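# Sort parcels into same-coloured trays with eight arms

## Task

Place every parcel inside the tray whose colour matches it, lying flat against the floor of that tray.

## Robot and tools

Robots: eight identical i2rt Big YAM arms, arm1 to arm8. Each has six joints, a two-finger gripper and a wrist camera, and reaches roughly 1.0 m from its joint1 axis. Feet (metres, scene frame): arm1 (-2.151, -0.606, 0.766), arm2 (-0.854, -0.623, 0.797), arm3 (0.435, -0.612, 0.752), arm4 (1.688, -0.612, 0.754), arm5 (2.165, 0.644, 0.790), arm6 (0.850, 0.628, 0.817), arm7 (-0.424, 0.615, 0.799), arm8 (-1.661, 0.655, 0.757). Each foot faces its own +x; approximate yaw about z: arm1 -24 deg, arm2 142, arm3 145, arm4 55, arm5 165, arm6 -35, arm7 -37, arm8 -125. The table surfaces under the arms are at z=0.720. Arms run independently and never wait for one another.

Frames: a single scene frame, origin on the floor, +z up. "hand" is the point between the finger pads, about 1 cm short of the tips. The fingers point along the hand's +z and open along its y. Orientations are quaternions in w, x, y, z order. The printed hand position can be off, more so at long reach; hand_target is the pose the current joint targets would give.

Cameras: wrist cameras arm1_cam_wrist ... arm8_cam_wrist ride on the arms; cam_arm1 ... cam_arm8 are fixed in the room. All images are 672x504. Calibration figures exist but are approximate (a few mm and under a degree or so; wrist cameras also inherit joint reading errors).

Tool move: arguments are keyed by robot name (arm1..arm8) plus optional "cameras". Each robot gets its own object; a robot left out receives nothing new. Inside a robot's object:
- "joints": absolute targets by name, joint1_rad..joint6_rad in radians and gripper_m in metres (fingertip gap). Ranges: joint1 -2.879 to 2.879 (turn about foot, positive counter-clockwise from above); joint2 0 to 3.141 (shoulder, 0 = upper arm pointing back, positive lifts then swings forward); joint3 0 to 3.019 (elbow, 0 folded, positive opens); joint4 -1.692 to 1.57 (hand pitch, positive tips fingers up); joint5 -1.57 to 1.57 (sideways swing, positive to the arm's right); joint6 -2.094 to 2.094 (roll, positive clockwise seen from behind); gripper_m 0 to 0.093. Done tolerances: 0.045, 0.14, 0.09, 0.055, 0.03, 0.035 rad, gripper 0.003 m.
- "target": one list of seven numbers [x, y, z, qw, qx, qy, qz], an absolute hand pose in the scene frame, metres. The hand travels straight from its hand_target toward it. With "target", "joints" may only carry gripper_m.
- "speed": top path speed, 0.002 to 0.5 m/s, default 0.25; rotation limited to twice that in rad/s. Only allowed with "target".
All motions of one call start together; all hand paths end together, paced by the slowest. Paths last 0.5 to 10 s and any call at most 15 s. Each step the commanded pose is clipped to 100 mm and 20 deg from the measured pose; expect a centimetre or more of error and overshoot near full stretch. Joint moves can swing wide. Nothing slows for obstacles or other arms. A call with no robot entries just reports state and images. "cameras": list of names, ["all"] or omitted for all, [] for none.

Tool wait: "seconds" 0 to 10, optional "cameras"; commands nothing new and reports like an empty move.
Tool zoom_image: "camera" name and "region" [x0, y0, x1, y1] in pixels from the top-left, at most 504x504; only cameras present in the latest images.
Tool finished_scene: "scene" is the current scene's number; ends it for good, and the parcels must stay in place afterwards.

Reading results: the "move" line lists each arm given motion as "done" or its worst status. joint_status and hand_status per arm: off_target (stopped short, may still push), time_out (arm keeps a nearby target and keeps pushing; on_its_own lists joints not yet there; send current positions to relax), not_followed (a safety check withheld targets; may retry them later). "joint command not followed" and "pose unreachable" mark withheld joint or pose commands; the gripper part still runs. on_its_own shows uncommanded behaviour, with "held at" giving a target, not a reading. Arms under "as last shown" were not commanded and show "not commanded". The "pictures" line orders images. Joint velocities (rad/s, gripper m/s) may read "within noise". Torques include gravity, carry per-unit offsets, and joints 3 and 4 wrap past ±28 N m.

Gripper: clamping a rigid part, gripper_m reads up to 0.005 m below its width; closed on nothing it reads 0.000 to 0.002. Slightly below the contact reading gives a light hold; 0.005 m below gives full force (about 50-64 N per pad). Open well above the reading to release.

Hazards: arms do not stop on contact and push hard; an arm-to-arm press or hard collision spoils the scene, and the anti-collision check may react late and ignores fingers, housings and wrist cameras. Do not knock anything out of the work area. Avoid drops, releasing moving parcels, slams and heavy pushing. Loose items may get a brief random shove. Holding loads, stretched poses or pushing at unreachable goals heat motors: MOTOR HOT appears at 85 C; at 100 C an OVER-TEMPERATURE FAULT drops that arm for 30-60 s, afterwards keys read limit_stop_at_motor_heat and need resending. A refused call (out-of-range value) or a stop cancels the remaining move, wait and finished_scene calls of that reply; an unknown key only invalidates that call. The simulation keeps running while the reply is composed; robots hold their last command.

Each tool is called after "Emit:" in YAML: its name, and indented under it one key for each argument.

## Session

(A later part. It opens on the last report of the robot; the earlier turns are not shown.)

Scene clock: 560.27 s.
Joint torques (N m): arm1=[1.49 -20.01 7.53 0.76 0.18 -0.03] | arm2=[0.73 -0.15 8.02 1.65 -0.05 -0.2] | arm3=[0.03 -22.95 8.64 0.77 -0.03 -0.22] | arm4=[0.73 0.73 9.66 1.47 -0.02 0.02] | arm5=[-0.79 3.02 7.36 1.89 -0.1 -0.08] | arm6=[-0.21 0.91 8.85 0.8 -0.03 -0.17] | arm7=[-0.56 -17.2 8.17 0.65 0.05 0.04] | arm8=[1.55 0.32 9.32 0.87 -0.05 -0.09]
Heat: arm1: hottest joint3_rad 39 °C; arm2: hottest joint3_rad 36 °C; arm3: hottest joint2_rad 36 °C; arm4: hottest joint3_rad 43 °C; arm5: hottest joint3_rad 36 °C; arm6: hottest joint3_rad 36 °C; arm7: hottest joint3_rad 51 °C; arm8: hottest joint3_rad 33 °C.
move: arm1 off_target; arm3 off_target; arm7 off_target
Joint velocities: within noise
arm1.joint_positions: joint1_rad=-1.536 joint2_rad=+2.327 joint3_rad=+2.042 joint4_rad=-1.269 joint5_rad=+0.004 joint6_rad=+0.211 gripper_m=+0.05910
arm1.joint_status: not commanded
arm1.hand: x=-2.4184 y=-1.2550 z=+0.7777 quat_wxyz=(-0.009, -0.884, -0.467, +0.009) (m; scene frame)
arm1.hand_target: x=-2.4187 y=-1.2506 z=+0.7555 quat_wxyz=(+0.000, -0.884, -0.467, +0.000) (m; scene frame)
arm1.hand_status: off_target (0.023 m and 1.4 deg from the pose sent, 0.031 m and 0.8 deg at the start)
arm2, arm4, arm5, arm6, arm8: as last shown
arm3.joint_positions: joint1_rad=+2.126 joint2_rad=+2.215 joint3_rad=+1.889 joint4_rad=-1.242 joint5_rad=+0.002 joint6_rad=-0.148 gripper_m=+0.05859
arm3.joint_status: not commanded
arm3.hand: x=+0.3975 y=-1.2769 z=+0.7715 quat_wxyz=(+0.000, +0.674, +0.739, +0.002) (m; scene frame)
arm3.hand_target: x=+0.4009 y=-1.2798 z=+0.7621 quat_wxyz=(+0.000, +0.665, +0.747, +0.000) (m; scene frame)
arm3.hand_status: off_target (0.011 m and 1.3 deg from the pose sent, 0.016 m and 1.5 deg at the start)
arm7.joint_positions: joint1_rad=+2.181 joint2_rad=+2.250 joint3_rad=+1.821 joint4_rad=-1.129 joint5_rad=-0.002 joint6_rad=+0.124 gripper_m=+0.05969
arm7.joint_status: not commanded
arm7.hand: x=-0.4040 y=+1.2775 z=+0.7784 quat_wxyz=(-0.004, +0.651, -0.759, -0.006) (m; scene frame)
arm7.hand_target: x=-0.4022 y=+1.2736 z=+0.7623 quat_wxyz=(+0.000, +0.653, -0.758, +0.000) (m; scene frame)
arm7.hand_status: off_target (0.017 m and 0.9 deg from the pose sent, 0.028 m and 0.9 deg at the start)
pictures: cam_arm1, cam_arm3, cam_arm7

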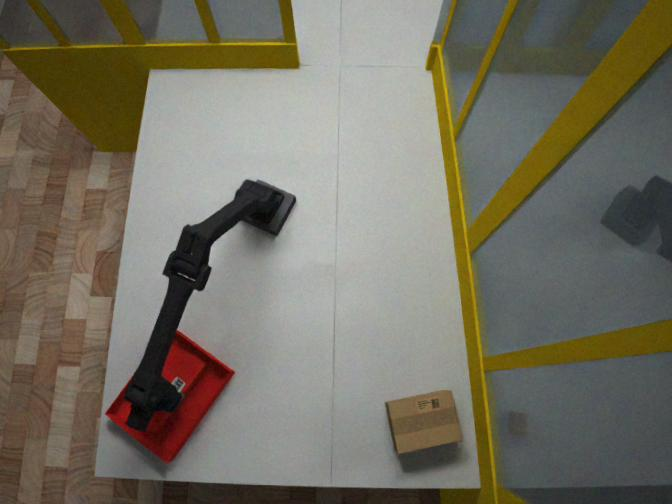

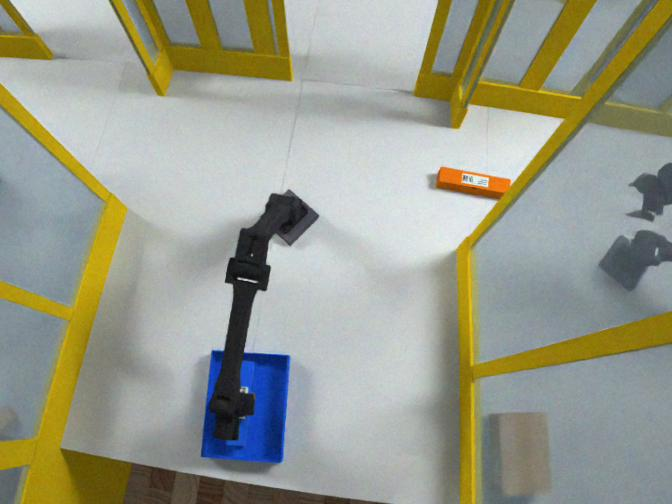

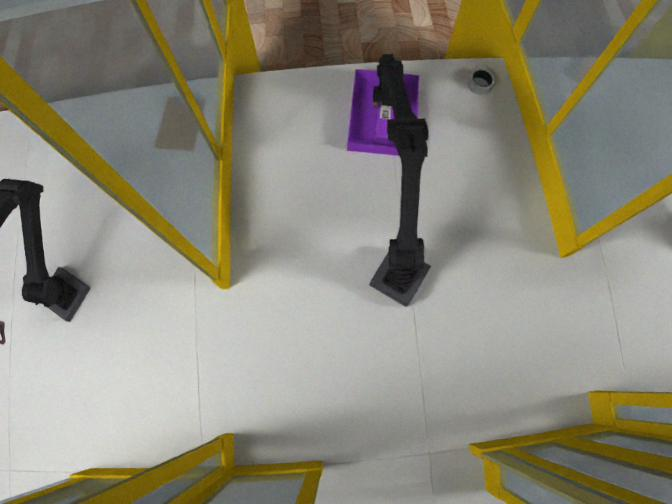

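Emit:
move:
  arm1: {"target":[-2.419,-1.251,0.745,0,0.8842,0.4671,0],"speed":0.06}
  arm3: {"target":[0.401,-1.280,0.755,0,0.6652,0.7466,0],"speed":0.06}
  arm7: {"target":[-0.402,1.274,0.753,0,0.6527,-0.7576,0],"speed":0.06}
  cameras: []

Emit:
move:
  arm1: {"joints":{"gripper_m":0.085}}
  arm3: {"joints":{"gripper_m":0.085}}
  arm7: {"joints":{"gripper_m":0.085}}
  cameras: []

Emit:
move:
  arm1: {"target":[-2.415,-1.245,0.95,0,0.8842,0.4671,0],"speed":0.25}
  arm3: {"target":[0.401,-1.273,0.95,0,0.6652,0.7466,0],"speed":0.25}
  arm7: {"target":[-0.402,1.268,0.95,0,0.6527,-0.7576,0],"speed":0.25}
  cameras: ["arm1_cam_wrist","arm3_cam_wrist","arm7_cam_wrist"]

Scene clock: 572.50 s.
Joint torques (N m): arm1=[1.03 -19.25 6.93 1.17 0.18 -0.05] | arm2=[0.73 -0.21 8.02 1.65 -0.05 -0.19] | arm3=[0.03 -22.3 8.17 1.14 -0.04 -0.23] | arm4=[0.73 0.73 9.66 1.47 -0.02 0.02] | arm5=[-1.14 3.37 7.34 1.77 -0.06 -0.07] | arm6=[-0.21 0.91 8.87 0.79 -0.03 -0.17] | arm7=[-0.5 -16.38 7.62 1.06 0.05 0.02] | arm8=[1.61 0.73 9.21 0.92 -0.05 -0.1]
Heat: arm1: hottest joint3_rad 39 °C; arm2: hottest joint3_rad 36 °C; arm3: hottest joint2_rad 37 °C; arm4: hottest joint3_rad 43 °C; arm5: hottest joint3_rad 36 °C; arm6: hottest joint3_rad 36 °C; arm7: hottest joint3_rad 48 °C; arm8: hottest joint3_rad 33 °C.
move: arm1 off_target; arm3 off_target; arm7 off_target
Joint velocities: within noise
arm1.joint_positions: joint1_rad=-1.536 joint2_rad=+2.327 joint3_rad=+2.038 joint4_rad=-1.260 joint5_rad=+0.004 joint6_rad=+0.211 gripper_m=+0.05910
arm1.joint_status: not commanded
arm1.hand: x=-2.4187 y=-1.2558 z=+0.7763 quat_wxyz=(-0.011, -0.884, -0.467, +0.011) (m; scene frame)
arm1.hand_target: x=-2.4184 y=-1.2500 z=+0.7458 quat_wxyz=(+0.000, -0.884, -0.467, +0.000) (m; scene frame)
arm1.hand_status: off_target (0.032 m and 1.7 deg from the pose sent, 0.033 m and 1.4 deg at the start)
arm2, arm4, arm5, arm6, arm8: as last shown
arm3.joint_positions: joint1_rad=+2.126 joint2_rad=+2.215 joint3_rad=+1.887 joint4_rad=-1.238 joint5_rad=+0.003 joint6_rad=-0.148 gripper_m=+0.05859
arm3.joint_status: not commanded
arm3.hand: x=+0.3974 y=-1.2770 z=+0.7707 quat_wxyz=(+0.000, +0.674, +0.739, +0.001) (m; scene frame)
arm3.hand_target: x=+0.4009 y=-1.2795 z=+0.7552 quat_wxyz=(+0.000, +0.665, +0.747, +0.000) (m; scene frame)
arm3.hand_status: off_target (0.016 m and 1.3 deg from the pose sent, 0.017 m and 1.3 deg at the start)
arm7.joint_positions: joint1_rad=+2.181 joint2_rad=+2.251 joint3_rad=+1.821 joint4_rad=-1.124 joint5_rad=-0.002 joint6_rad=+0.124 gripper_m=+0.05969
arm7.joint_status: not commanded
arm7.hand: x=-0.4040 y=+1.2787 z=+0.7782 quat_wxyz=(-0.006, +0.651, -0.759, -0.008) (m; scene frame)
arm7.hand_target: x=-0.4022 y=+1.2731 z=+0.7536 quat_wxyz=(+0.000, +0.653, -0.758, +0.000) (m; scene frame)
arm7.hand_status: off_target (0.026 m and 1.2 deg from the pose sent, 0.026 m and 0.9 deg at the start)
pictures: none
No camera images: "cameras" was empty.

Scene clock: 573.27 s.
Joint torques (N m): arm1=[1.32 -20.42 7.54 0.81 0.18 -0.02] | arm2=[0.73 -0.21 8.02 1.65 -0.05 -0.19] | arm3=[0.03 -23.24 8.77 0.59 -0.04 -0.23] | arm4=[0.73 0.67 9.65 1.47 -0.02 0.02] | arm5=[-1.14 3.31 7.57 1.68 -0.09 -0.06] | arm6=[-0.15 0.91 8.85 0.8 -0.02 -0.17] | arm7=[-0.5 -17.55 8.18 0.57 0.05 0.05] | arm8=[1.9 0.56 9.2 0.84 -0.06 -0.11]
Heat: arm1: hottest joint3_rad 39 °C; arm2: hottest joint3_rad 36 °C; arm3: hottest joint2_rad 37 °C; arm4: hottest joint3_rad 43 °C; arm5: hottest joint3_rad 36 °C; arm6: hottest joint3_rad 36 °C; arm7: hottest joint3_rad 48 °C; arm8: hottest joint3_rad 33 °C.
move: arm1 done; arm3 done; arm7 done
Joint velocities: within noise
arm1.joint_positions: joint1_rad=-1.536 joint2_rad=+2.341 joint3_rad=+2.030 joint4_rad=-1.250 joint5_rad=+0.005 joint6_rad=+0.211 gripper_m=+0.08487
arm1.joint_status: all done
arm1.hand: x=-2.4178 y=-1.2537 z=+0.7642 quat_wxyz=(-0.007, -0.884, -0.467, +0.006) (m; scene frame)
arm1.hand_target: x=-2.4185 y=-1.2500 z=+0.7457 quat_wxyz=(+0.000, -0.884, -0.467, +0.000) (m; scene frame)
arm1.hand_status: not commanded
arm2, arm4, arm5, arm6, arm8: as last shown
arm3.joint_positions: joint1_rad=+2.126 joint2_rad=+2.225 joint3_rad=+1.880 joint4_rad=-1.223 joint5_rad=+0.003 joint6_rad=-0.148 gripper_m=+0.08496
arm3.joint_status: all done
arm3.hand: x=+0.3975 y=-1.2769 z=+0.7623 quat_wxyz=(+0.000, +0.674, +0.739, +0.002) (m; scene frame)
arm3.hand_target: x=+0.4009 y=-1.2796 z=+0.7553 quat_wxyz=(+0.000, +0.665, +0.746, +0.000) (m; scene frame)
arm3.hand_status: not commanded
arm7.joint_positions: joint1_rad=+2.181 joint2_rad=+2.262 joint3_rad=+1.814 joint4_rad=-1.110 joint5_rad=-0.002 joint6_rad=+0.124 gripper_m=+0.08493
arm7.joint_status: all done
arm7.hand: x=-0.4040 y=+1.2776 z=+0.7684 quat_wxyz=(-0.004, +0.651, -0.759, -0.006) (m; scene frame)
arm7.hand_target: x=-0.4022 y=+1.2732 z=+0.7536 quat_wxyz=(+0.000, +0.653, -0.758, +0.000) (m; scene frame)
arm7.hand_status: not commanded
pictures: none
No camera images: "cameras" was empty.

Scene clock: 575.20 s.
Joint torques (N m): arm1=[1.85 -19.78 12.4 -0.08 0.18 0.03] | arm2=[0.73 -0.15 8.02 1.65 -0.05 -0.2] | arm3=[0.15 -23 14.2 -0.32 -0.03 -0.21] | arm4=[0.73 0.67 9.66 1.47 -0.02 0.02] | arm5=[-0.56 2.67 7.46 2.02 -0.1 -0.05] | arm6=[-0.21 0.91 8.85 0.79 -0.03 -0.17] | arm7=[-0.56 -17.08 15.17 -0.35 0.05 0.03] | arm8=[1.9 0.73 9.21 0.84 -0.04 -0.1]
Heat: arm1: hottest joint3_rad 39 °C; arm2: hottest joint3_rad 36 °C; arm3: hottest joint2_rad 37 °C; arm4: hottest joint3_rad 43 °C; arm5: hottest joint3_rad 36 °C; arm6: hottest joint3_rad 36 °C; arm7: hottest joint3_rad 48 °C; arm8: hottest joint3_rad 33 °C.
move: arm1 done; arm3 off_target; arm7 off_target
Joint velocities: within noise
arm1.joint_positions: joint1_rad=-1.536 joint2_rad=+2.229 joint3_rad=+2.313 joint4_rad=-1.673 joint5_rad=+0.005 joint6_rad=+0.211 gripper_m=+0.08489
arm1.joint_status: not commanded
arm1.hand: x=-2.4120 y=-1.2360 z=+0.9464 quat_wxyz=(+0.002, -0.884, -0.467, -0.005) (m; scene frame)
arm1.hand_target: x=-2.4147 y=-1.2445 z=+0.9500 quat_wxyz=(-0.002, -0.884, -0.467, +0.002) (m; scene frame)
arm1.hand_status: done (0.010 m and 0.6 deg from the pose sent, 0.186 m and 1.1 deg at the start; a joint's target at an end of its range on 24 of 57 steps)
arm2.joint_positions: joint1_rad=-1.432 joint2_rad=+0.604 joint3_rad=+1.004 joint4_rad=-1.509 joint5_rad=+0.002 joint6_rad=-0.188 gripper_m=+0.09293
arm2.joint_status: not commanded
arm2.hand: x=-0.7487 y=-0.4416 z=+1.1275 quat_wxyz=(-0.208, +0.564, -0.793, -0.095) (m; scene frame)
arm2.hand_target: x=-0.7494 y=-0.4401 z=+1.1276 quat_wxyz=(-0.213, +0.571, -0.787, -0.097) (m; scene frame)
arm2.hand_status: not commanded
arm3.joint_positions: joint1_rad=+2.126 joint2_rad=+2.115 joint3_rad=+2.140 joint4_rad=-1.631 joint5_rad=+0.003 joint6_rad=-0.148 gripper_m=+0.08497
arm3.joint_status: not commanded
arm3.hand: x=+0.3975 y=-1.2610 z=+0.9307 quat_wxyz=(-0.012, +0.673, +0.739, +0.017) (m; scene frame)
arm3.hand_target: x=+0.4009 y=-1.2719 z=+0.9499 quat_wxyz=(+0.000, +0.665, +0.746, -0.001) (m; scene frame)
arm3.hand_status: off_target (0.023 m and 2.7 deg from the pose sent, 0.188 m and 1.3 deg at the start; pose on its path clipped on 12 of 58 steps)
arm4.joint_positions: joint1_rad=+1.869 joint2_rad=+0.606 joint3_rad=+1.008 joint4_rad=-1.509 joint5_rad=+0.011 joint6_rad=-0.308 gripper_m=+0.09291
arm4.joint_status: not commanded
arm4.hand: x=+1.4923 y=-0.5396 z=+1.0867 quat_wxyz=(-0.071, +0.972, -0.009, -0.222) (m; scene frame)
arm4.hand_target: x=+1.4916 y=-0.5409 z=+1.0852 quat_wxyz=(-0.073, +0.972, -0.003, -0.226) (m; scene frame)
arm4.hand_status: not commanded
arm5.joint_positions: joint1_rad=-0.422 joint2_rad=+0.625 joint3_rad=+1.427 joint4_rad=-1.371 joint5_rad=+0.120 joint6_rad=-0.097 gripper_m=+0.09396
arm5.joint_status: not commanded
arm5.hand: x=+2.0004 y=+0.7998 z=+1.3402 quat_wxyz=(-0.234, +0.830, -0.279, -0.422) (m; scene frame)
arm5.hand_target: x=+2.0022 y=+0.7982 z=+1.3527 quat_wxyz=(-0.238, +0.823, -0.277, -0.434) (m; scene frame)
arm5.hand_status: not commanded
arm6.joint_positions: joint1_rad=-1.337 joint2_rad=+0.606 joint3_rad=+0.997 joint4_rad=-1.498 joint5_rad=+0.002 joint6_rad=-0.056 gripper_m=+0.09288
arm6.joint_status: not commanded
arm6.hand: x=+0.7701 y=+0.4317 z=+1.1450 quat_wxyz=(-0.122, -0.791, -0.566, +0.195) (m; scene frame)
arm6.hand_target: x=+0.7720 y=+0.4324 z=+1.1472 quat_wxyz=(-0.125, -0.787, -0.572, +0.197) (m; scene frame)
arm6.hand_status: not commanded
arm7.joint_positions: joint1_rad=+2.181 joint2_rad=+2.094 joint3_rad=+1.969 joint4_rad=-1.489 joint5_rad=-0.002 joint6_rad=+0.124 gripper_m=+0.08494
arm7.joint_status: not commanded
arm7.hand: x=-0.4047 y=+1.2522 z=+0.9320 quat_wxyz=(+0.015, +0.650, -0.759, +0.014) (m; scene frame)
arm7.hand_target: x=-0.4022 y=+1.2669 z=+0.9502 quat_wxyz=(+0.000, +0.653, -0.758, +0.000) (m; scene frame)
arm7.hand_status: off_target (0.024 m and 2.4 deg from the pose sent, 0.182 m and 0.9 deg at the start)
arm8.joint_positions: joint1_rad=+0.399 joint2_rad=+0.607 joint3_rad=+1.005 joint4_rad=-1.508 joint5_rad=-0.001 joint6_rad=-0.009 gripper_m=+0.09292
arm8.joint_status: not commanded
arm8.hand: x=-1.7047 y=+0.4491 z=+1.0879 quat_wxyz=(-0.144, -0.753, -0.617, +0.178) (m; scene frame)
arm8.hand_target: x=-1.7051 y=+0.4492 z=+1.0877 quat_wxyz=(-0.146, -0.750, -0.618, +0.183) (m; scene frame)
arm8.hand_status: not commanded
pictures: arm1_cam_wrist, arm3_cam_wrist, arm7_cam_wrist
camera_calibration:
arm1_cam_wrist: T_world_to_cam=[[-0.816857, 0.576823, -0.00439947, -1.25204], [0.466533, 0.66512, 0.583063, 1.40027], [0.33925, 0.474227, -0.812415, 2.29987], [0, 0, 0, 1]] pos_world=[-2.45625, -1.2998, 1.0465]
arm3_cam_wrist: T_world_to_cam=[[-0.996122, -0.087967, 0.00157366, 0.282385], [-0.0684362, 0.785951, 0.614489, 0.452235], [-0.0552916, 0.611999, -0.788924, 1.65194], [0, 0, 0, 1]] pos_world=[0.403578, -1.34158, 1.02491]
arm7_cam_wrist: T_world_to_cam=[[0.990375, -0.137535, 0.0155523, 0.555318], [-0.118925, -0.788068, 0.603992, 0.382169], [-0.0708136, -0.600028, -0.796839, 1.58667], [0, 0, 0, 1]] pos_world=[-0.392166, 1.3296, 1.02486]

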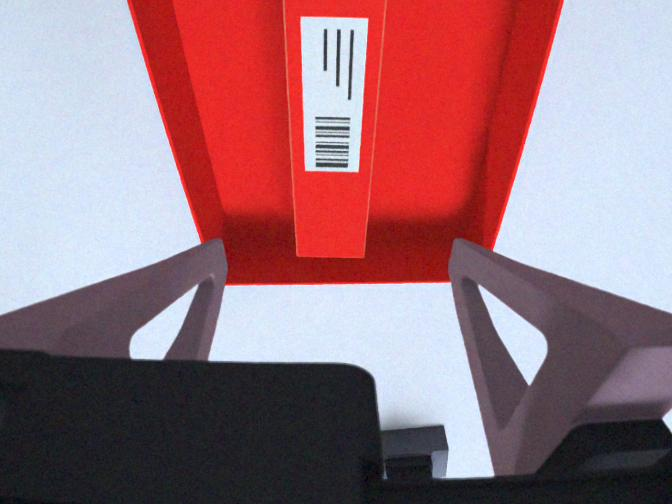

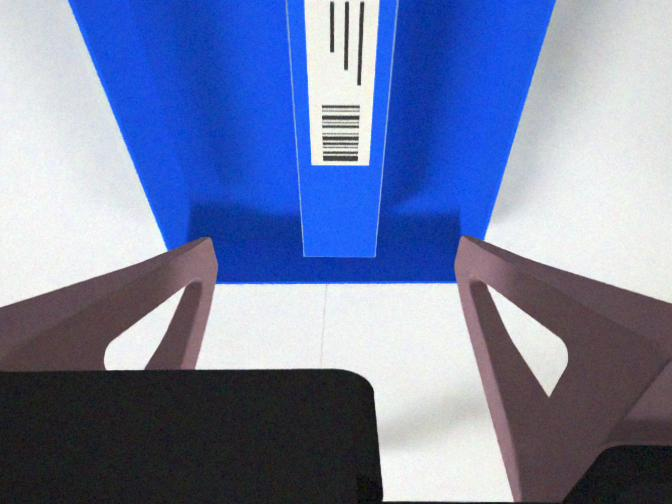

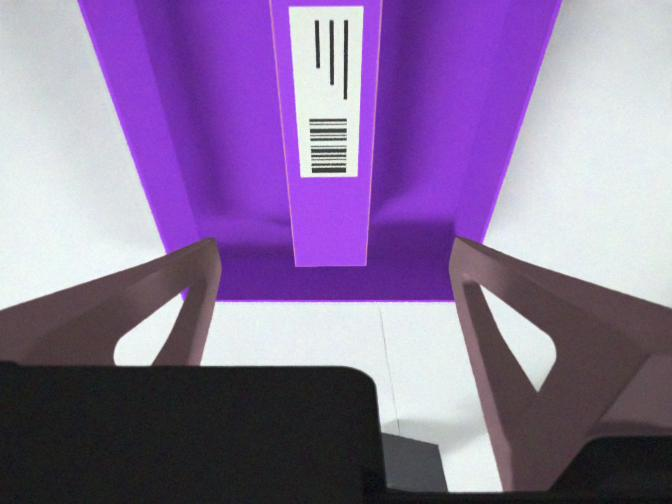

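Emit:
move:
  arm3: {"joints":{"joint2_rad":1.0,"joint3_rad":1.2,"joint4_rad":-1.6,"gripper_m":0.093}}
  arm1: {"joints":{"joint2_rad":0.6,"joint3_rad":1.0,"joint4_rad":-1.5}}
  arm7: {"joints":{"joint2_rad":0.6,"joint3_rad":1.0,"joint4_rad":-1.5}}
  arm5: {"joints":{"joint1_rad":0.679,"joint5_rad":0,"joint6_rad":0}}
  cameras: []

Emit:
move:
  arm3: {"joints":{"joint1_rad":-2.2}}
  cameras: []

Emit:
move:
  arm3: {"target":[1.03,-0.4,0.91,0,0,1,0],"speed":0.35}
  cameras: ["arm3_cam_wrist","cam_arm3"]

Scene clock: 590.90 s.
Joint torques (N m): arm1=[1.44 1.61 7.91 1.4 0.19 0] | arm2=[0.73 -0.21 8.02 1.65 -0.05 -0.19] | arm3=[-0.03 -6.95 9.46 0.61 -0.04 -0.2] | arm4=[0.73 0.67 9.68 1.47 -0.02 0.02] | arm5=[-0.44 3.14 7.45 1.72 -0.21 0.06] | arm6=[-0.21 0.91 8.87 0.81 -0.02 -0.17] | arm7=[-0.62 -0.56 9.06 0.54 0.05 0.02] | arm8=[1.55 0.32 9.2 0.91 -0.02 -0.11]
Heat: arm1: hottest joint3_rad 39 °C; arm2: hottest joint3_rad 36 °C; arm3: hottest joint2_rad 35 °C; arm4: hottest joint3_rad 43 °C; arm5: hottest joint3_rad 36 °C; arm6: hottest joint3_rad 36 °C; arm7: hottest joint3_rad 51 °C; arm8: hottest joint3_rad 33 °C.
move: arm1 done; arm3 done; arm5 done; arm7 done
Joint velocities: within noise
arm1.joint_positions: joint1_rad=-1.536 joint2_rad=+0.601 joint3_rad=+1.010 joint4_rad=-1.510 joint5_rad=+0.005 joint6_rad=+0.211 gripper_m=+0.08489
arm1.joint_status: all done
arm1.hand: x=-2.2331 y=-0.7962 z=+1.1012 quat_wxyz=(-0.153, -0.860, -0.452, +0.181) (m; scene frame)
arm1.hand_target: x=-2.2336 y=-0.7974 z=+1.0976 quat_wxyz=(-0.152, -0.860, -0.452, +0.182) (m; scene frame)
arm1.hand_status: not commanded
arm2, arm4, arm6, arm8: as last shown
arm3.joint_positions: joint1_rad=+2.126 joint2_rad=+1.005 joint3_rad=+1.198 joint4_rad=-1.607 joint5_rad=+0.003 joint6_rad=-0.148 gripper_m=+0.09294
arm3.joint_status: all done
arm3.hand: x=+0.4166 y=-0.9027 z=+1.0668 quat_wxyz=(+0.048, +0.672, +0.737, -0.058) (m; scene frame)
arm3.hand_target: x=+0.4181 y=-0.9036 z=+1.0694 quat_wxyz=(+0.052, +0.664, +0.744, -0.064) (m; scene frame)
arm3.hand_status: not commanded
arm5.joint_positions: joint1_rad=+0.672 joint2_rad=+0.625 joint3_rad=+1.427 joint4_rad=-1.371 joint5_rad=+0.001 joint6_rad=-0.010 gripper_m=+0.09397
arm5.joint_status: all done
arm5.hand: x=+1.9540 y=+0.5506 z=+1.3379 quat_wxyz=(+0.093, +0.859, +0.184, -0.468) (m; scene frame)
arm5.hand_target: x=+1.9568 y=+0.5498 z=+1.3504 quat_wxyz=(+0.100, +0.853, +0.182, -0.480) (m; scene frame)
arm5.hand_status: not commanded
arm7.joint_positions: joint1_rad=+2.181 joint2_rad=+0.602 joint3_rad=+1.012 joint4_rad=-1.493 joint5_rad=-0.002 joint6_rad=+0.124 gripper_m=+0.08494
arm7.joint_status: all done
arm7.hand: x=-0.4171 y=+0.8275 z=+1.1358 quat_wxyz=(-0.163, +0.631, -0.736, -0.181) (m; scene frame)
arm7.hand_target: x=-0.4162 y=+0.8247 z=+1.1297 quat_wxyz=(-0.159, +0.634, -0.737, -0.173) (m; scene frame)
arm7.hand_status: not commanded
pictures: none
No camera images: "cameras" was empty.

Scene clock: 594.57 s.
Joint torques (N m): arm1=[1.49 1.44 7.86 1.48 0.17 0.02] | arm2=[0.73 -0.15 8.02 1.65 -0.05 -0.19] | arm3=[-1.26 -6.77 9.51 0.65 -0.13 -0.19] | arm4=[0.73 0.67 9.66 1.47 -0.02 0.02] | arm5=[-0.15 3.43 7.42 1.95 -0.21 0.02] | arm6=[-0.21 0.91 8.84 0.81 -0.03 -0.17] | arm7=[-0.38 -0.56 9.1 0.55 0.05 0.04] | arm8=[1.44 0.79 9.24 0.91 -0.06 -0.1]
Heat: arm1: hottest joint3_rad 39 °C; arm2: hottest joint3_rad 36 °C; arm3: hottest joint2_rad 35 °C; arm4: hottest joint3_rad 43 °C; arm5: hottest joint3_rad 36 °C; arm6: hottest joint3_rad 36 °C; arm7: hottest joint3_rad 50 °C; arm8: hottest joint3_rad 33 °C.
move: arm3 done
Joint velocities: within noise
arm1, arm2, arm4, arm5, arm6, arm7, arm8: as last shown
arm3.joint_positions: joint1_rad=-2.190 joint2_rad=+1.005 joint3_rad=+1.198 joint4_rad=-1.607 joint5_rad=+0.006 joint6_rad=-0.149 gripper_m=+0.09299
arm3.joint_status: all done
arm3.hand: x=+0.7069 y=-0.5181 z=+1.0707 quat_wxyz=(-0.082, +0.241, -0.967, -0.007) (m; scene frame)
arm3.hand_target: x=+0.7086 y=-0.5205 z=+1.0733 quat_wxyz=(-0.089, +0.243, -0.966, -0.006) (m; scene frame)
arm3.hand_status: not commanded
pictures: none
No camera images: "cameras" was empty.

Scene clock: 596.80 s.
Joint torques (N m): arm1=[1.44 1.38 7.91 1.5 0.18 0] | arm2=[0.73 -0.15 8.02 1.65 -0.05 -0.19] | arm3=[-0.21 -21.71 13.97 -0.36 -0.21 0.1] | arm4=[0.73 0.67 9.66 1.47 -0.02 0.02] | arm5=[-0.15 2.96 7.5 2.02 -0.21 0.04] | arm6=[-0.15 0.85 8.85 0.81 -0.03 -0.17] | arm7=[-0.56 -0.44 9.03 0.57 0.07 0.03] | arm8=[1.79 0.62 9.16 1.01 -0.04 -0.11]
Heat: arm1: hottest joint3_rad 39 °C; arm2: hottest joint3_rad 36 °C; arm3: hottest joint2_rad 35 °C; arm4: hottest joint3_rad 43 °C; arm5: hottest joint3_rad 36 °C; arm6: hottest joint3_rad 36 °C; arm7: hottest joint3_rad 50 °C; arm8: hottest joint3_rad 33 °C.
move: arm3 off_target
Joint velocities: within noise
arm1, arm2, arm4, arm5, arm6, arm7, arm8: as last shown
arm3.joint_positions: joint1_rad=-2.190 joint2_rad=+2.033 joint3_rad=+1.880 joint4_rad=-1.465 joint5_rad=+0.007 joint6_rad=+0.328 gripper_m=+0.09299
arm3.joint_status: not commanded
arm3.hand: x=+1.0169 y=-0.4076 z=+0.8912 quat_wxyz=(+0.019, +0.007, -1.000, +0.008) (m; scene frame)
arm3.hand_target: x=+1.0290 y=-0.4004 z=+0.9102 quat_wxyz=(+0.000, +0.000, -1.000, +0.000) (m; scene frame)
arm3.hand_status: off_target (0.024 m and 2.4 deg from the pose sent, 0.380 m and 29.5 deg at the start)
pictures: arm3_cam_wrist, cam_arm3
camera_calibration:
arm3_cam_wrist: T_world_to_cam=[[0.00924137, -0.999631, 0.0255563, -0.440722], [-0.791055, 0.00832516, 0.611688, 0.26853], [-0.611675, -0.0258693, -0.790686, 1.44019], [0, 0, 0, 1]] pos_world=[1.09742, -0.405538, 0.985744]

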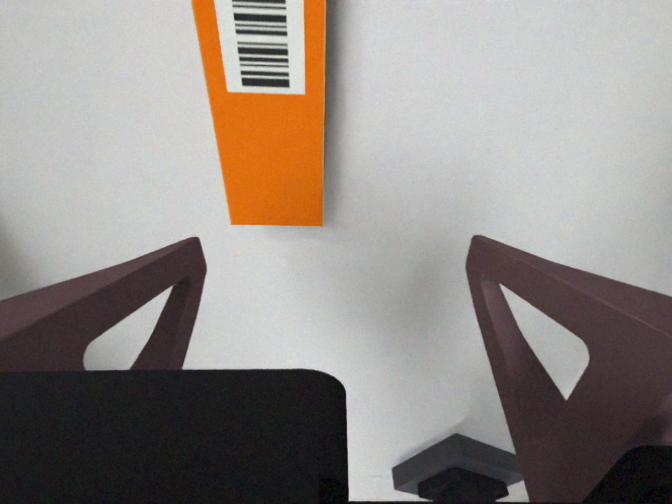

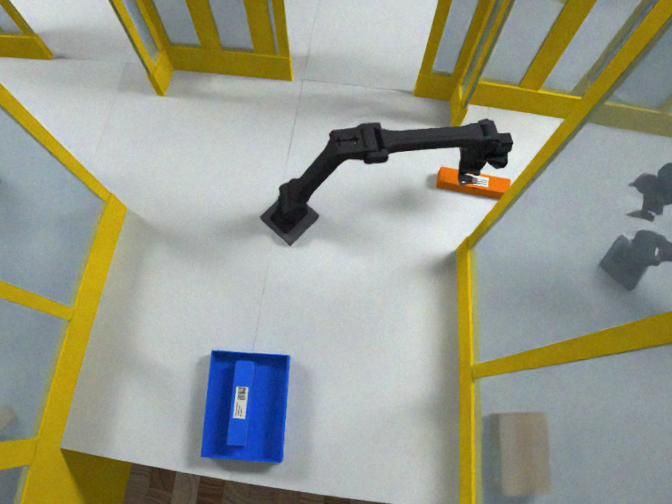

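Emit:
move:
  arm3: {"target":[1.103,-0.370,0.90,0,0,1,0],"speed":0.3}
  cameras: []

Emit:
move:
  arm3: {"target":[1.100,-0.372,0.805,0,0,1,0],"speed":0.2}
  cameras: ["arm3_cam_wrist"]

Scene clock: 608.50 s.
Joint torques (N m): arm1=[1.49 1.26 7.86 1.43 0.14 0] | arm2=[0.73 -0.15 8.02 1.63 -0.05 -0.19] | arm3=[0.26 -24.7 14.31 -0.2 -0.22 0.13] | arm4=[0.73 0.67 9.66 1.47 -0.02 0.02] | arm5=[-0.91 2.96 7.41 1.76 -0.19 0.07] | arm6=[-0.21 0.91 8.84 0.81 -0.03 -0.17] | arm7=[-0.56 -0.5 9.06 0.54 0.07 0.03] | arm8=[1.61 0.79 9.2 0.88 -0.06 -0.1]
Heat: arm1: hottest joint3_rad 38 °C; arm2: hottest joint3_rad 36 °C; arm3: hottest joint2_rad 36 °C; arm4: hottest joint3_rad 43 °C; arm5: hottest joint3_rad 36 °C; arm6: hottest joint3_rad 36 °C; arm7: hottest joint3_rad 47 °C; arm8: hottest joint3_rad 33 °C.
move: arm3 off_target
Joint velocities: within noise
arm1, arm2, arm4, arm5, arm6, arm7, arm8: as last shown
arm3.joint_positions: joint1_rad=-2.190 joint2_rad=+2.315 joint3_rad=+2.343 joint4_rad=-1.641 joint5_rad=+0.007 joint6_rad=+0.333 gripper_m=+0.09299
arm3.joint_status: not commanded
arm3.hand: x=+1.0945 y=-0.3800 z=+0.8852 quat_wxyz=(+0.016, +0.004, -1.000, +0.007) (m; scene frame)
arm3.hand_target: x=+1.1020 y=-0.3703 z=+0.9000 quat_wxyz=(-0.001, +0.000, -1.000, +0.000) (m; scene frame)
arm3.hand_status: off_target (0.020 m and 2.0 deg from the pose sent, 0.094 m and 2.4 deg at the start)
pictures: none
No camera images: "cameras" was empty.

Scene clock: 609.73 s.
Joint torques (N m): arm1=[1.55 1.49 7.86 1.52 0.17 -0.01] | arm2=[0.73 -0.15 8.02 1.63 -0.05 -0.19] | arm3=[0.09 -24.82 9.66 0.59 -0.2 0.12] | arm4=[0.73 0.67 9.66 1.47 -0.02 0.02] | arm5=[-0.21 2.9 7.53 1.88 -0.19 0.05] | arm6=[-0.21 0.91 8.84 0.81 -0.03 -0.17] | arm7=[-0.56 -0.44 9.03 0.59 0.06 0.05] | arm8=[1.55 0.5 9.21 0.9 -0.04 -0.11]
Heat: arm1: hottest joint3_rad 38 °C; arm2: hottest joint3_rad 36 °C; arm3: hottest joint2_rad 36 °C; arm4: hottest joint3_rad 43 °C; arm5: hottest joint3_rad 36 °C; arm6: hottest joint3_rad 36 °C; arm7: hottest joint3_rad 47 °C; arm8: hottest joint3_rad 33 °C.
move: arm3 done
Joint velocities: within noise
arm1, arm2, arm4, arm5, arm6, arm7, arm8: as last shown
arm3.joint_positions: joint1_rad=-2.190 joint2_rad=+2.328 joint3_rad=+2.160 joint4_rad=-1.424 joint5_rad=+0.007 joint6_rad=+0.333 gripper_m=+0.09299
arm3.joint_status: not commanded
arm3.hand: x=+1.0978 y=-0.3786 z=+0.8063 quat_wxyz=(+0.006, +0.004, -1.000, +0.004) (m; scene frame)
arm3.hand_target: x=+1.0998 y=-0.3720 z=+0.8049 quat_wxyz=(+0.000, +0.000, -1.000, +0.000) (m; scene frame)
arm3.hand_status: done (0.007 m and 0.9 deg from the pose sent, 0.081 m and 2.0 deg at the start)
pictures: arm3_cam_wrist
camera_calibration:
arm3_cam_wrist: T_world_to_cam=[[0.0032711, -0.999852, 0.0169143, -0.396857], [-0.806192, 0.00737061, 0.591608, 0.416636], [-0.591645, -0.0155714, -0.806048, 1.4175], [0, 0, 0, 1]] pos_world=[1.17584, -0.377796, 0.902797]

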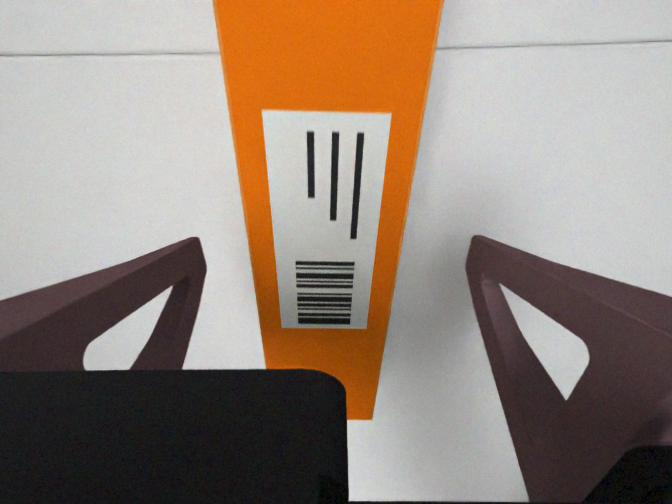

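Emit:
move:
  arm3: {"target":[1.100,-0.372,0.762,0,0,1,0],"speed":0.15}
  cameras: []

Emit:
move:
  arm3: {"joints":{"gripper_m":0.045}}
  cameras: []

Emit:
move:
  arm3: {"target":[1.08,-0.38,0.93,0,0,1,0],"speed":0.25}
  cameras: []

Emit:
move:
  arm3: {"joints":{"joint2_rad":1.2,"joint3_rad":1.3,"joint4_rad":-1.65}}
  cameras: ["cam_arm3"]

Emit:
move:
  arm3: {"joints":{"joint1_rad":-1.207,"joint6_rad":0.05}}
  cameras: []

Emit:
move:
  arm3: {"target":[0.6,0.0,0.9,0,0.5878,-0.8090,0],"speed":0.3}
  cameras: ["cam_arm3"]

Emit:
move:
  arm3: {"target":[0.6,0.0,0.785,0,0.5878,-0.8090,0],"speed":0.2}
  cameras: ["arm3_cam_wrist"]

Scene clock: 627.17 s.
Joint torques (N m): arm1=[1.2 1.49 7.86 1.46 0.18 0] | arm2=[0.73 -0.15 8.02 1.63 -0.05 -0.19] | arm3=[0.03 -24.23 9.05 0.59 -0.19 0.12] | arm4=[0.73 0.67 9.66 1.46 -0.02 0.02] | arm5=[-0.38 3.02 7.27 1.78 -0.18 0.02] | arm6=[-0.15 0.91 8.87 0.81 -0.03 -0.17] | arm7=[-0.5 -0.62 9.06 0.57 0.05 0.04] | arm8=[1.85 0.62 9.2 0.9 -0.06 -0.08]
Heat: arm1: hottest joint3_rad 37 °C; arm2: hottest joint3_rad 36 °C; arm3: hottest joint2_rad 38 °C; arm4: hottest joint3_rad 43 °C; arm5: hottest joint3_rad 36 °C; arm6: hottest joint3_rad 36 °C; arm7: hottest joint3_rad 44 °C; arm8: hottest joint3_rad 33 °C.
move: arm3 done
Joint velocities: within noise
arm1, arm2, arm4, arm5, arm6, arm7, arm8: as last shown
arm3.joint_positions: joint1_rad=-2.190 joint2_rad=+2.354 joint3_rad=+2.101 joint4_rad=-1.334 joint5_rad=+0.007 joint6_rad=+0.333 gripper_m=+0.09299
arm3.joint_status: not commanded
arm3.hand: x=+1.0980 y=-0.3783 z=+0.7659 quat_wxyz=(+0.004, +0.004, -1.000, +0.003) (m; scene frame)
arm3.hand_target: x=+1.0999 y=-0.3720 z=+0.7621 quat_wxyz=(+0.000, +0.000, -1.000, +0.000) (m; scene frame)
arm3.hand_status: done (0.008 m and 0.7 deg from the pose sent, 0.045 m and 0.9 deg at the start)
pictures: none
No camera images: "cameras" was empty.

Scene clock: 627.77 s.
Joint torques (N m): arm1=[1.61 1.26 7.94 1.43 0.17 0] | arm2=[0.73 -0.15 8.02 1.65 -0.05 -0.19] | arm3=[0.03 -24.88 9.24 0.57 -0.19 0.11] | arm4=[0.73 0.67 9.65 1.47 -0.02 0.02] | arm5=[-0.32 2.84 7.45 1.81 -0.22 0.06] | arm6=[-0.09 0.85 8.85 0.83 -0.03 -0.17] | arm7=[-0.38 -0.56 9.07 0.57 0.06 0.04] | arm8=[1.55 0.38 9.28 0.85 -0.04 -0.1]
Heat: arm1: hottest joint3_rad 37 °C; arm2: hottest joint3_rad 36 °C; arm3: hottest joint2_rad 38 °C; arm4: hottest joint3_rad 43 °C; arm5: hottest joint3_rad 36 °C; arm6: hottest joint3_rad 36 °C; arm7: hottest joint3_rad 44 °C; arm8: hottest joint3_rad 33 °C.
move: arm3 off_target
Joint velocities: within noise
arm1, arm2, arm4, arm5, arm6, arm7, arm8: as last shown
arm3.joint_positions: joint1_rad=-2.190 joint2_rad=+2.354 joint3_rad=+2.101 joint4_rad=-1.334 joint5_rad=+0.006 joint6_rad=+0.333 gripper_m=+0.05866
arm3.joint_status: gripper_m off_target (ended at +0.05869, target +0.04500)
arm3.hand: x=+1.0980 y=-0.3782 z=+0.7659 quat_wxyz=(+0.004, +0.004, -1.000, +0.003) (m; scene frame)
arm3.hand_target: x=+1.0998 y=-0.3720 z=+0.7621 quat_wxyz=(+0.000, +0.000, -1.000, +0.000) (m; scene frame)
arm3.hand_status: not commanded
pictures: none
No camera images: "cameras" was empty.

Scene clock: 629.47 s.
Joint torques (N m): arm1=[1.26 1.49 7.97 1.47 0.17 0.03] | arm2=[0.73 -0.15 8.02 1.63 -0.05 -0.19] | arm3=[-0.03 -25.23 14.43 -0.4 -0.2 0.11] | arm4=[0.73 0.73 9.65 1.47 -0.02 0.02] | arm5=[-0.38 2.43 7.46 1.73 -0.17 0.03] | arm6=[-0.15 0.91 8.84 0.81 -0.03 -0.17] | arm7=[-0.5 -0.67 9.09 0.54 0.05 0.05] | arm8=[1.85 0.73 9.18 0.84 -0.04 -0.09]
Heat: arm1: hottest joint3_rad 37 °C; arm2: hottest joint3_rad 36 °C; arm3: hottest joint2_rad 38 °C; arm4: hottest joint3_rad 43 °C; arm5: hottest joint3_rad 36 °C; arm6: hottest joint3_rad 36 °C; arm7: hottest joint3_rad 44 °C; arm8: hottest joint3_rad 33 °C.
move: arm3 off_target
Joint velocities: within noise
arm1, arm5, arm7: as last shown
arm2.joint_positions: joint1_rad=-1.432 joint2_rad=+0.604 joint3_rad=+1.004 joint4_rad=-1.509 joint5_rad=+0.002 joint6_rad=-0.188 gripper_m=+0.09293
arm2.joint_status: not commanded
arm2.hand: x=-0.7487 y=-0.4416 z=+1.1275 quat_wxyz=(-0.208, +0.564, -0.793, -0.095) (m; scene frame)
arm2.hand_target: x=-0.7494 y=-0.4401 z=+1.1276 quat_wxyz=(-0.213, +0.571, -0.787, -0.097) (m; scene frame)
arm2.hand_status: not commanded
arm3.joint_positions: joint1_rad=-2.190 joint2_rad=+2.230 joint3_rad=+2.237 joint4_rad=-1.640 joint5_rad=+0.006 joint6_rad=+0.333 gripper_m=+0.05866
arm3.joint_status: not commanded
arm3.hand: x=+1.0702 y=-0.3886 z=+0.9018 quat_wxyz=(+0.026, +0.004, -1.000, +0.010) (m; scene frame)
arm3.hand_target: x=+1.0785 y=-0.3805 z=+0.9298 quat_wxyz=(+0.000, +0.000, -1.000, +0.000) (m; scene frame)
arm3.hand_status: off_target (0.031 m and 3.2 deg from the pose sent, 0.165 m and 0.7 deg at the start; pose on its path clipped on 10 of 51 steps)
arm4.joint_positions: joint1_rad=+1.869 joint2_rad=+0.606 joint3_rad=+1.008 joint4_rad=-1.509 joint5_rad=+0.011 joint6_rad=-0.308 gripper_m=+0.09291
arm4.joint_status: not commanded
arm4.hand: x=+1.4923 y=-0.5396 z=+1.0867 quat_wxyz=(-0.071, +0.972, -0.009, -0.222) (m; scene frame)
arm4.hand_target: x=+1.4916 y=-0.5409 z=+1.0852 quat_wxyz=(-0.073, +0.972, -0.003, -0.226) (m; scene frame)
arm4.hand_status: not commanded
arm6.joint_positions: joint1_rad=-1.337 joint2_rad=+0.606 joint3_rad=+0.997 joint4_rad=-1.498 joint5_rad=+0.002 joint6_rad=-0.056 gripper_m=+0.09288
arm6.joint_status: not commanded
arm6.hand: x=+0.7701 y=+0.4317 z=+1.1450 quat_wxyz=(-0.122, -0.791, -0.566, +0.195) (m; scene frame)
arm6.hand_target: x=+0.7720 y=+0.4324 z=+1.1472 quat_wxyz=(-0.125, -0.787, -0.572, +0.197) (m; scene frame)
arm6.hand_status: not commanded
arm8.joint_positions: joint1_rad=+0.399 joint2_rad=+0.607 joint3_rad=+1.005 joint4_rad=-1.508 joint5_rad=-0.001 joint6_rad=-0.009 gripper_m=+0.09292
arm8.joint_status: not commanded
arm8.hand: x=-1.7047 y=+0.4491 z=+1.0879 quat_wxyz=(-0.144, -0.753, -0.617, +0.178) (m; scene frame)
arm8.hand_target: x=-1.7051 y=+0.4492 z=+1.0877 quat_wxyz=(-0.146, -0.750, -0.618, +0.183) (m; scene frame)
arm8.hand_status: not commanded
pictures: none
No camera images: "cameras" was empty.

Scene clock: 631.13 s.
Joint torques (N m): arm1=[1.44 1.44 7.87 1.35 0.16 -0.02] | arm2=[0.73 -0.15 8.02 1.65 -0.05 -0.19] | arm3=[0.03 -9.41 9.66 0.01 -0.2 0.11] | arm4=[0.79 0.73 9.65 1.47 -0.02 0.02] | arm5=[-0.09 2.96 7.56 1.88 -0.22 0.05] | arm6=[-0.15 0.91 8.85 0.8 -0.03 -0.17] | arm7=[-0.44 -0.56 9.05 0.54 0.06 0.04] | arm8=[1.85 0.5 9.24 0.91 -0.05 -0.11]
Heat: arm1: hottest joint3_rad 37 °C; arm2: hottest joint3_rad 36 °C; arm3: hottest joint2_rad 38 °C; arm4: hottest joint3_rad 43 °C; arm5: hottest joint3_rad 36 °C; arm6: hottest joint3_rad 36 °C; arm7: hottest joint3_rad 44 °C; arm8: hottest joint3_rad 33 °C.
move: arm3 done
Joint velocities: within noise
arm1.joint_positions: joint1_rad=-1.536 joint2_rad=+0.601 joint3_rad=+1.010 joint4_rad=-1.510 joint5_rad=+0.005 joint6_rad=+0.211 gripper_m=+0.08489
arm1.joint_status: not commanded
arm1.hand: x=-2.2331 y=-0.7962 z=+1.1012 quat_wxyz=(-0.153, -0.860, -0.452, +0.181) (m; scene frame)
arm1.hand_target: x=-2.2336 y=-0.7974 z=+1.0976 quat_wxyz=(-0.152, -0.860, -0.452, +0.182) (m; scene frame)
arm1.hand_status: not commanded
arm2, arm4, arm6, arm8: as last shown
arm3.joint_positions: joint1_rad=-2.190 joint2_rad=+1.201 joint3_rad=+1.295 joint4_rad=-1.646 joint5_rad=+0.006 joint6_rad=+0.333 gripper_m=+0.05866
arm3.joint_status: all done
arm3.hand: x=+0.7482 y=-0.5034 z=+1.0522 quat_wxyz=(-0.013, +0.004, -1.000, -0.003) (m; scene frame)
arm3.hand_target: x=+0.7471 y=-0.5010 z=+1.0547 quat_wxyz=(-0.013, +0.000, -1.000, -0.005) (m; scene frame)
arm3.hand_status: not commanded
arm5.joint_positions: joint1_rad=+0.672 joint2_rad=+0.625 joint3_rad=+1.427 joint4_rad=-1.371 joint5_rad=+0.001 joint6_rad=-0.010 gripper_m=+0.09397
arm5.joint_status: not commanded
arm5.hand: x=+1.9540 y=+0.5506 z=+1.3379 quat_wxyz=(+0.093, +0.859, +0.184, -0.468) (m; scene frame)
arm5.hand_target: x=+1.9568 y=+0.5498 z=+1.3504 quat_wxyz=(+0.100, +0.853, +0.182, -0.480) (m; scene frame)
arm5.hand_status: not commanded
arm7.joint_positions: joint1_rad=+2.181 joint2_rad=+0.602 joint3_rad=+1.012 joint4_rad=-1.493 joint5_rad=-0.002 joint6_rad=+0.124 gripper_m=+0.08494
arm7.joint_status: not commanded
arm7.hand: x=-0.4171 y=+0.8275 z=+1.1358 quat_wxyz=(-0.163, +0.631, -0.736, -0.181) (m; scene frame)
arm7.hand_target: x=-0.4162 y=+0.8247 z=+1.1297 quat_wxyz=(-0.159, +0.634, -0.737, -0.173) (m; scene frame)
arm7.hand_status: not commanded
pictures: cam_arm3

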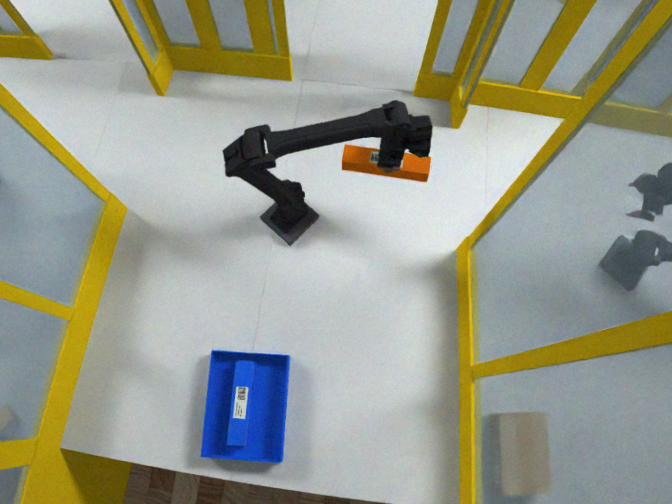

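Scene clock: 632.70 s.
Joint torques (N m): arm1=[1.44 1.67 7.87 1.5 0.19 0.01] | arm2=[0.73 -0.15 8.02 1.63 -0.05 -0.19] | arm3=[0.44 -9.23 9.63 0.02 -0.15 -0.21] | arm4=[0.73 0.67 9.66 1.47 -0.02 0.02] | arm5=[-0.38 3.19 7.42 1.81 -0.18 0.05] | arm6=[-0.21 0.91 8.85 0.81 -0.03 -0.17] | arm7=[-0.56 -0.56 9.09 0.53 0.06 0.03] | arm8=[1.67 0.56 9.26 0.88 -0.04 -0.11]
Heat: arm1: hottest joint3_rad 37 °C; arm2: hottest joint3_rad 36 °C; arm3: hottest joint2_rad 38 °C; arm4: hottest joint3_rad 43 °C; arm5: hottest joint3_rad 36 °C; arm6: hottest joint3_rad 36 °C; arm7: hottest joint3_rad 44 °C; arm8: hottest joint3_rad 33 °C.
move: arm3 done
Joint velocities: within noise
arm1, arm2, arm4, arm5, arm6, arm7, arm8: as last shown
arm3.joint_positions: joint1_rad=-1.220 joint2_rad=+1.201 joint3_rad=+1.295 joint4_rad=-1.646 joint5_rad=+0.004 joint6_rad=+0.066 gripper_m=+0.05872
arm3.joint_status: all done
arm3.hand: x=+0.5204 y=-0.2917 z=+1.0522 quat_wxyz=(-0.013, +0.583, -0.812, -0.005) (m; scene frame)
arm3.hand_target: x=+0.5159 y=-0.2908 z=+1.0546 quat_wxyz=(-0.013, +0.595, -0.804, -0.006) (m; scene frame)
arm3.hand_status: not commanded
pictures: none
No camera images: "cameras" was empty.

Scene clock: 634.83 s.
Joint torques (N m): arm1=[1.55 1.49 7.91 1.52 0.19 0.03] | arm2=[0.73 -0.15 8.02 1.65 -0.05 -0.2] | arm3=[-0.97 -22.3 14.11 -0.32 -0.26 -0.19] | arm4=[0.73 0.73 9.66 1.47 -0.02 0.02] | arm5=[-0.62 2.67 7.34 1.84 -0.21 0.06] | arm6=[-0.15 0.91 8.87 0.83 -0.03 -0.17] | arm7=[-0.67 -0.62 9.05 0.55 0.07 0.03] | arm8=[1.61 0.62 9.2 0.87 -0.06 -0.11]
Heat: arm1: hottest joint3_rad 37 °C; arm2: hottest joint3_rad 36 °C; arm3: hottest joint2_rad 37 °C; arm4: hottest joint3_rad 43 °C; arm5: hottest joint3_rad 36 °C; arm6: hottest joint3_rad 36 °C; arm7: hottest joint3_rad 44 °C; arm8: hottest joint3_rad 33 °C.
move: arm3 off_target
Joint velocities: within noise
arm1, arm2, arm4, arm5, arm6, arm7, arm8: as last shown
arm3.joint_positions: joint1_rad=-1.220 joint2_rad=+2.048 joint3_rad=+1.867 joint4_rad=-1.444 joint5_rad=+0.001 joint6_rad=+0.064 gripper_m=+0.05872
arm3.joint_status: not commanded
arm3.hand: x=+0.5940 y=-0.0149 z=+0.8775 quat_wxyz=(+0.017, +0.584, -0.812, +0.017) (m; scene frame)
arm3.hand_target: x=+0.5996 y=-0.0012 z=+0.9001 quat_wxyz=(-0.001, +0.588, -0.809, +0.000) (m; scene frame)
arm3.hand_status: off_target (0.028 m and 2.8 deg from the pose sent, 0.338 m and 1.7 deg at the start)
pictures: cam_arm3

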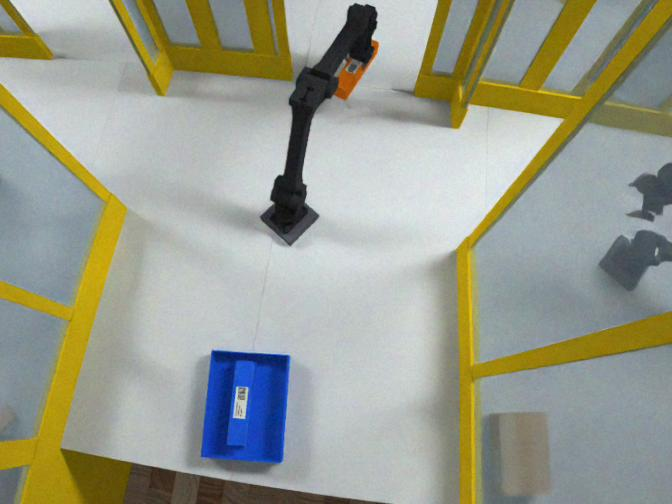

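Scene clock: 636.20 s.
Joint torques (N m): arm1=[1.55 1.61 7.87 1.51 0.19 0] | arm2=[0.73 -0.15 8.02 1.63 -0.05 -0.19] | arm3=[-0.97 -24.35 9.31 0.53 -0.25 -0.18] | arm4=[0.79 0.73 9.66 1.47 -0.02 0.02] | arm5=[0.21 2.55 7.38 1.85 -0.2 0.03] | arm6=[-0.21 0.91 8.85 0.81 -0.03 -0.17] | arm7=[-0.62 -0.38 9.05 0.58 0.05 0.02] | arm8=[1.85 0.5 9.25 0.84 -0.04 -0.1]
Heat: arm1: hottest joint3_rad 37 °C; arm2: hottest joint3_rad 36 °C; arm3: hottest joint2_rad 37 °C; arm4: hottest joint3_rad 43 °C; arm5: hottest joint3_rad 36 °C; arm6: hottest joint3_rad 36 °C; arm7: hottest joint3_rad 44 °C; arm8: hottest joint3_rad 33 °C.
move: arm3 off_target
Joint velocities: within noise
arm1, arm2, arm4, arm5, arm6, arm7, arm8: as last shown
arm3.joint_positions: joint1_rad=-1.220 joint2_rad=+2.140 joint3_rad=+1.742 joint4_rad=-1.214 joint5_rad=+0.000 joint6_rad=+0.064 gripper_m=+0.05872
arm3.joint_status: not commanded
arm3.hand: x=+0.5962 y=-0.0077 z=+0.7752 quat_wxyz=(+0.012, +0.584, -0.812, +0.012) (m; scene frame)
arm3.hand_target: x=+0.5999 y=-0.0002 z=+0.7850 quat_wxyz=(+0.000, +0.588, -0.809, +0.000) (m; scene frame)
arm3.hand_status: off_target (0.013 m and 2.0 deg from the pose sent, 0.094 m and 2.8 deg at the start)
pictures: arm3_cam_wrist
camera_calibration:
arm3_cam_wrist: T_world_to_cam=[[0.946444, -0.322475, 0.0159506, -0.580289], [-0.265046, -0.747782, 0.608747, -0.313769], [-0.184378, -0.580372, -0.793204, 0.844376], [0, 0, 0, 1]] pos_world=[0.621732, 0.068293, 0.870024]

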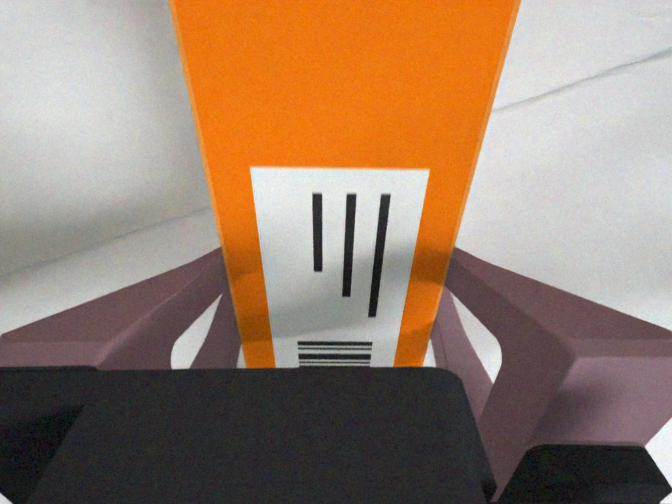

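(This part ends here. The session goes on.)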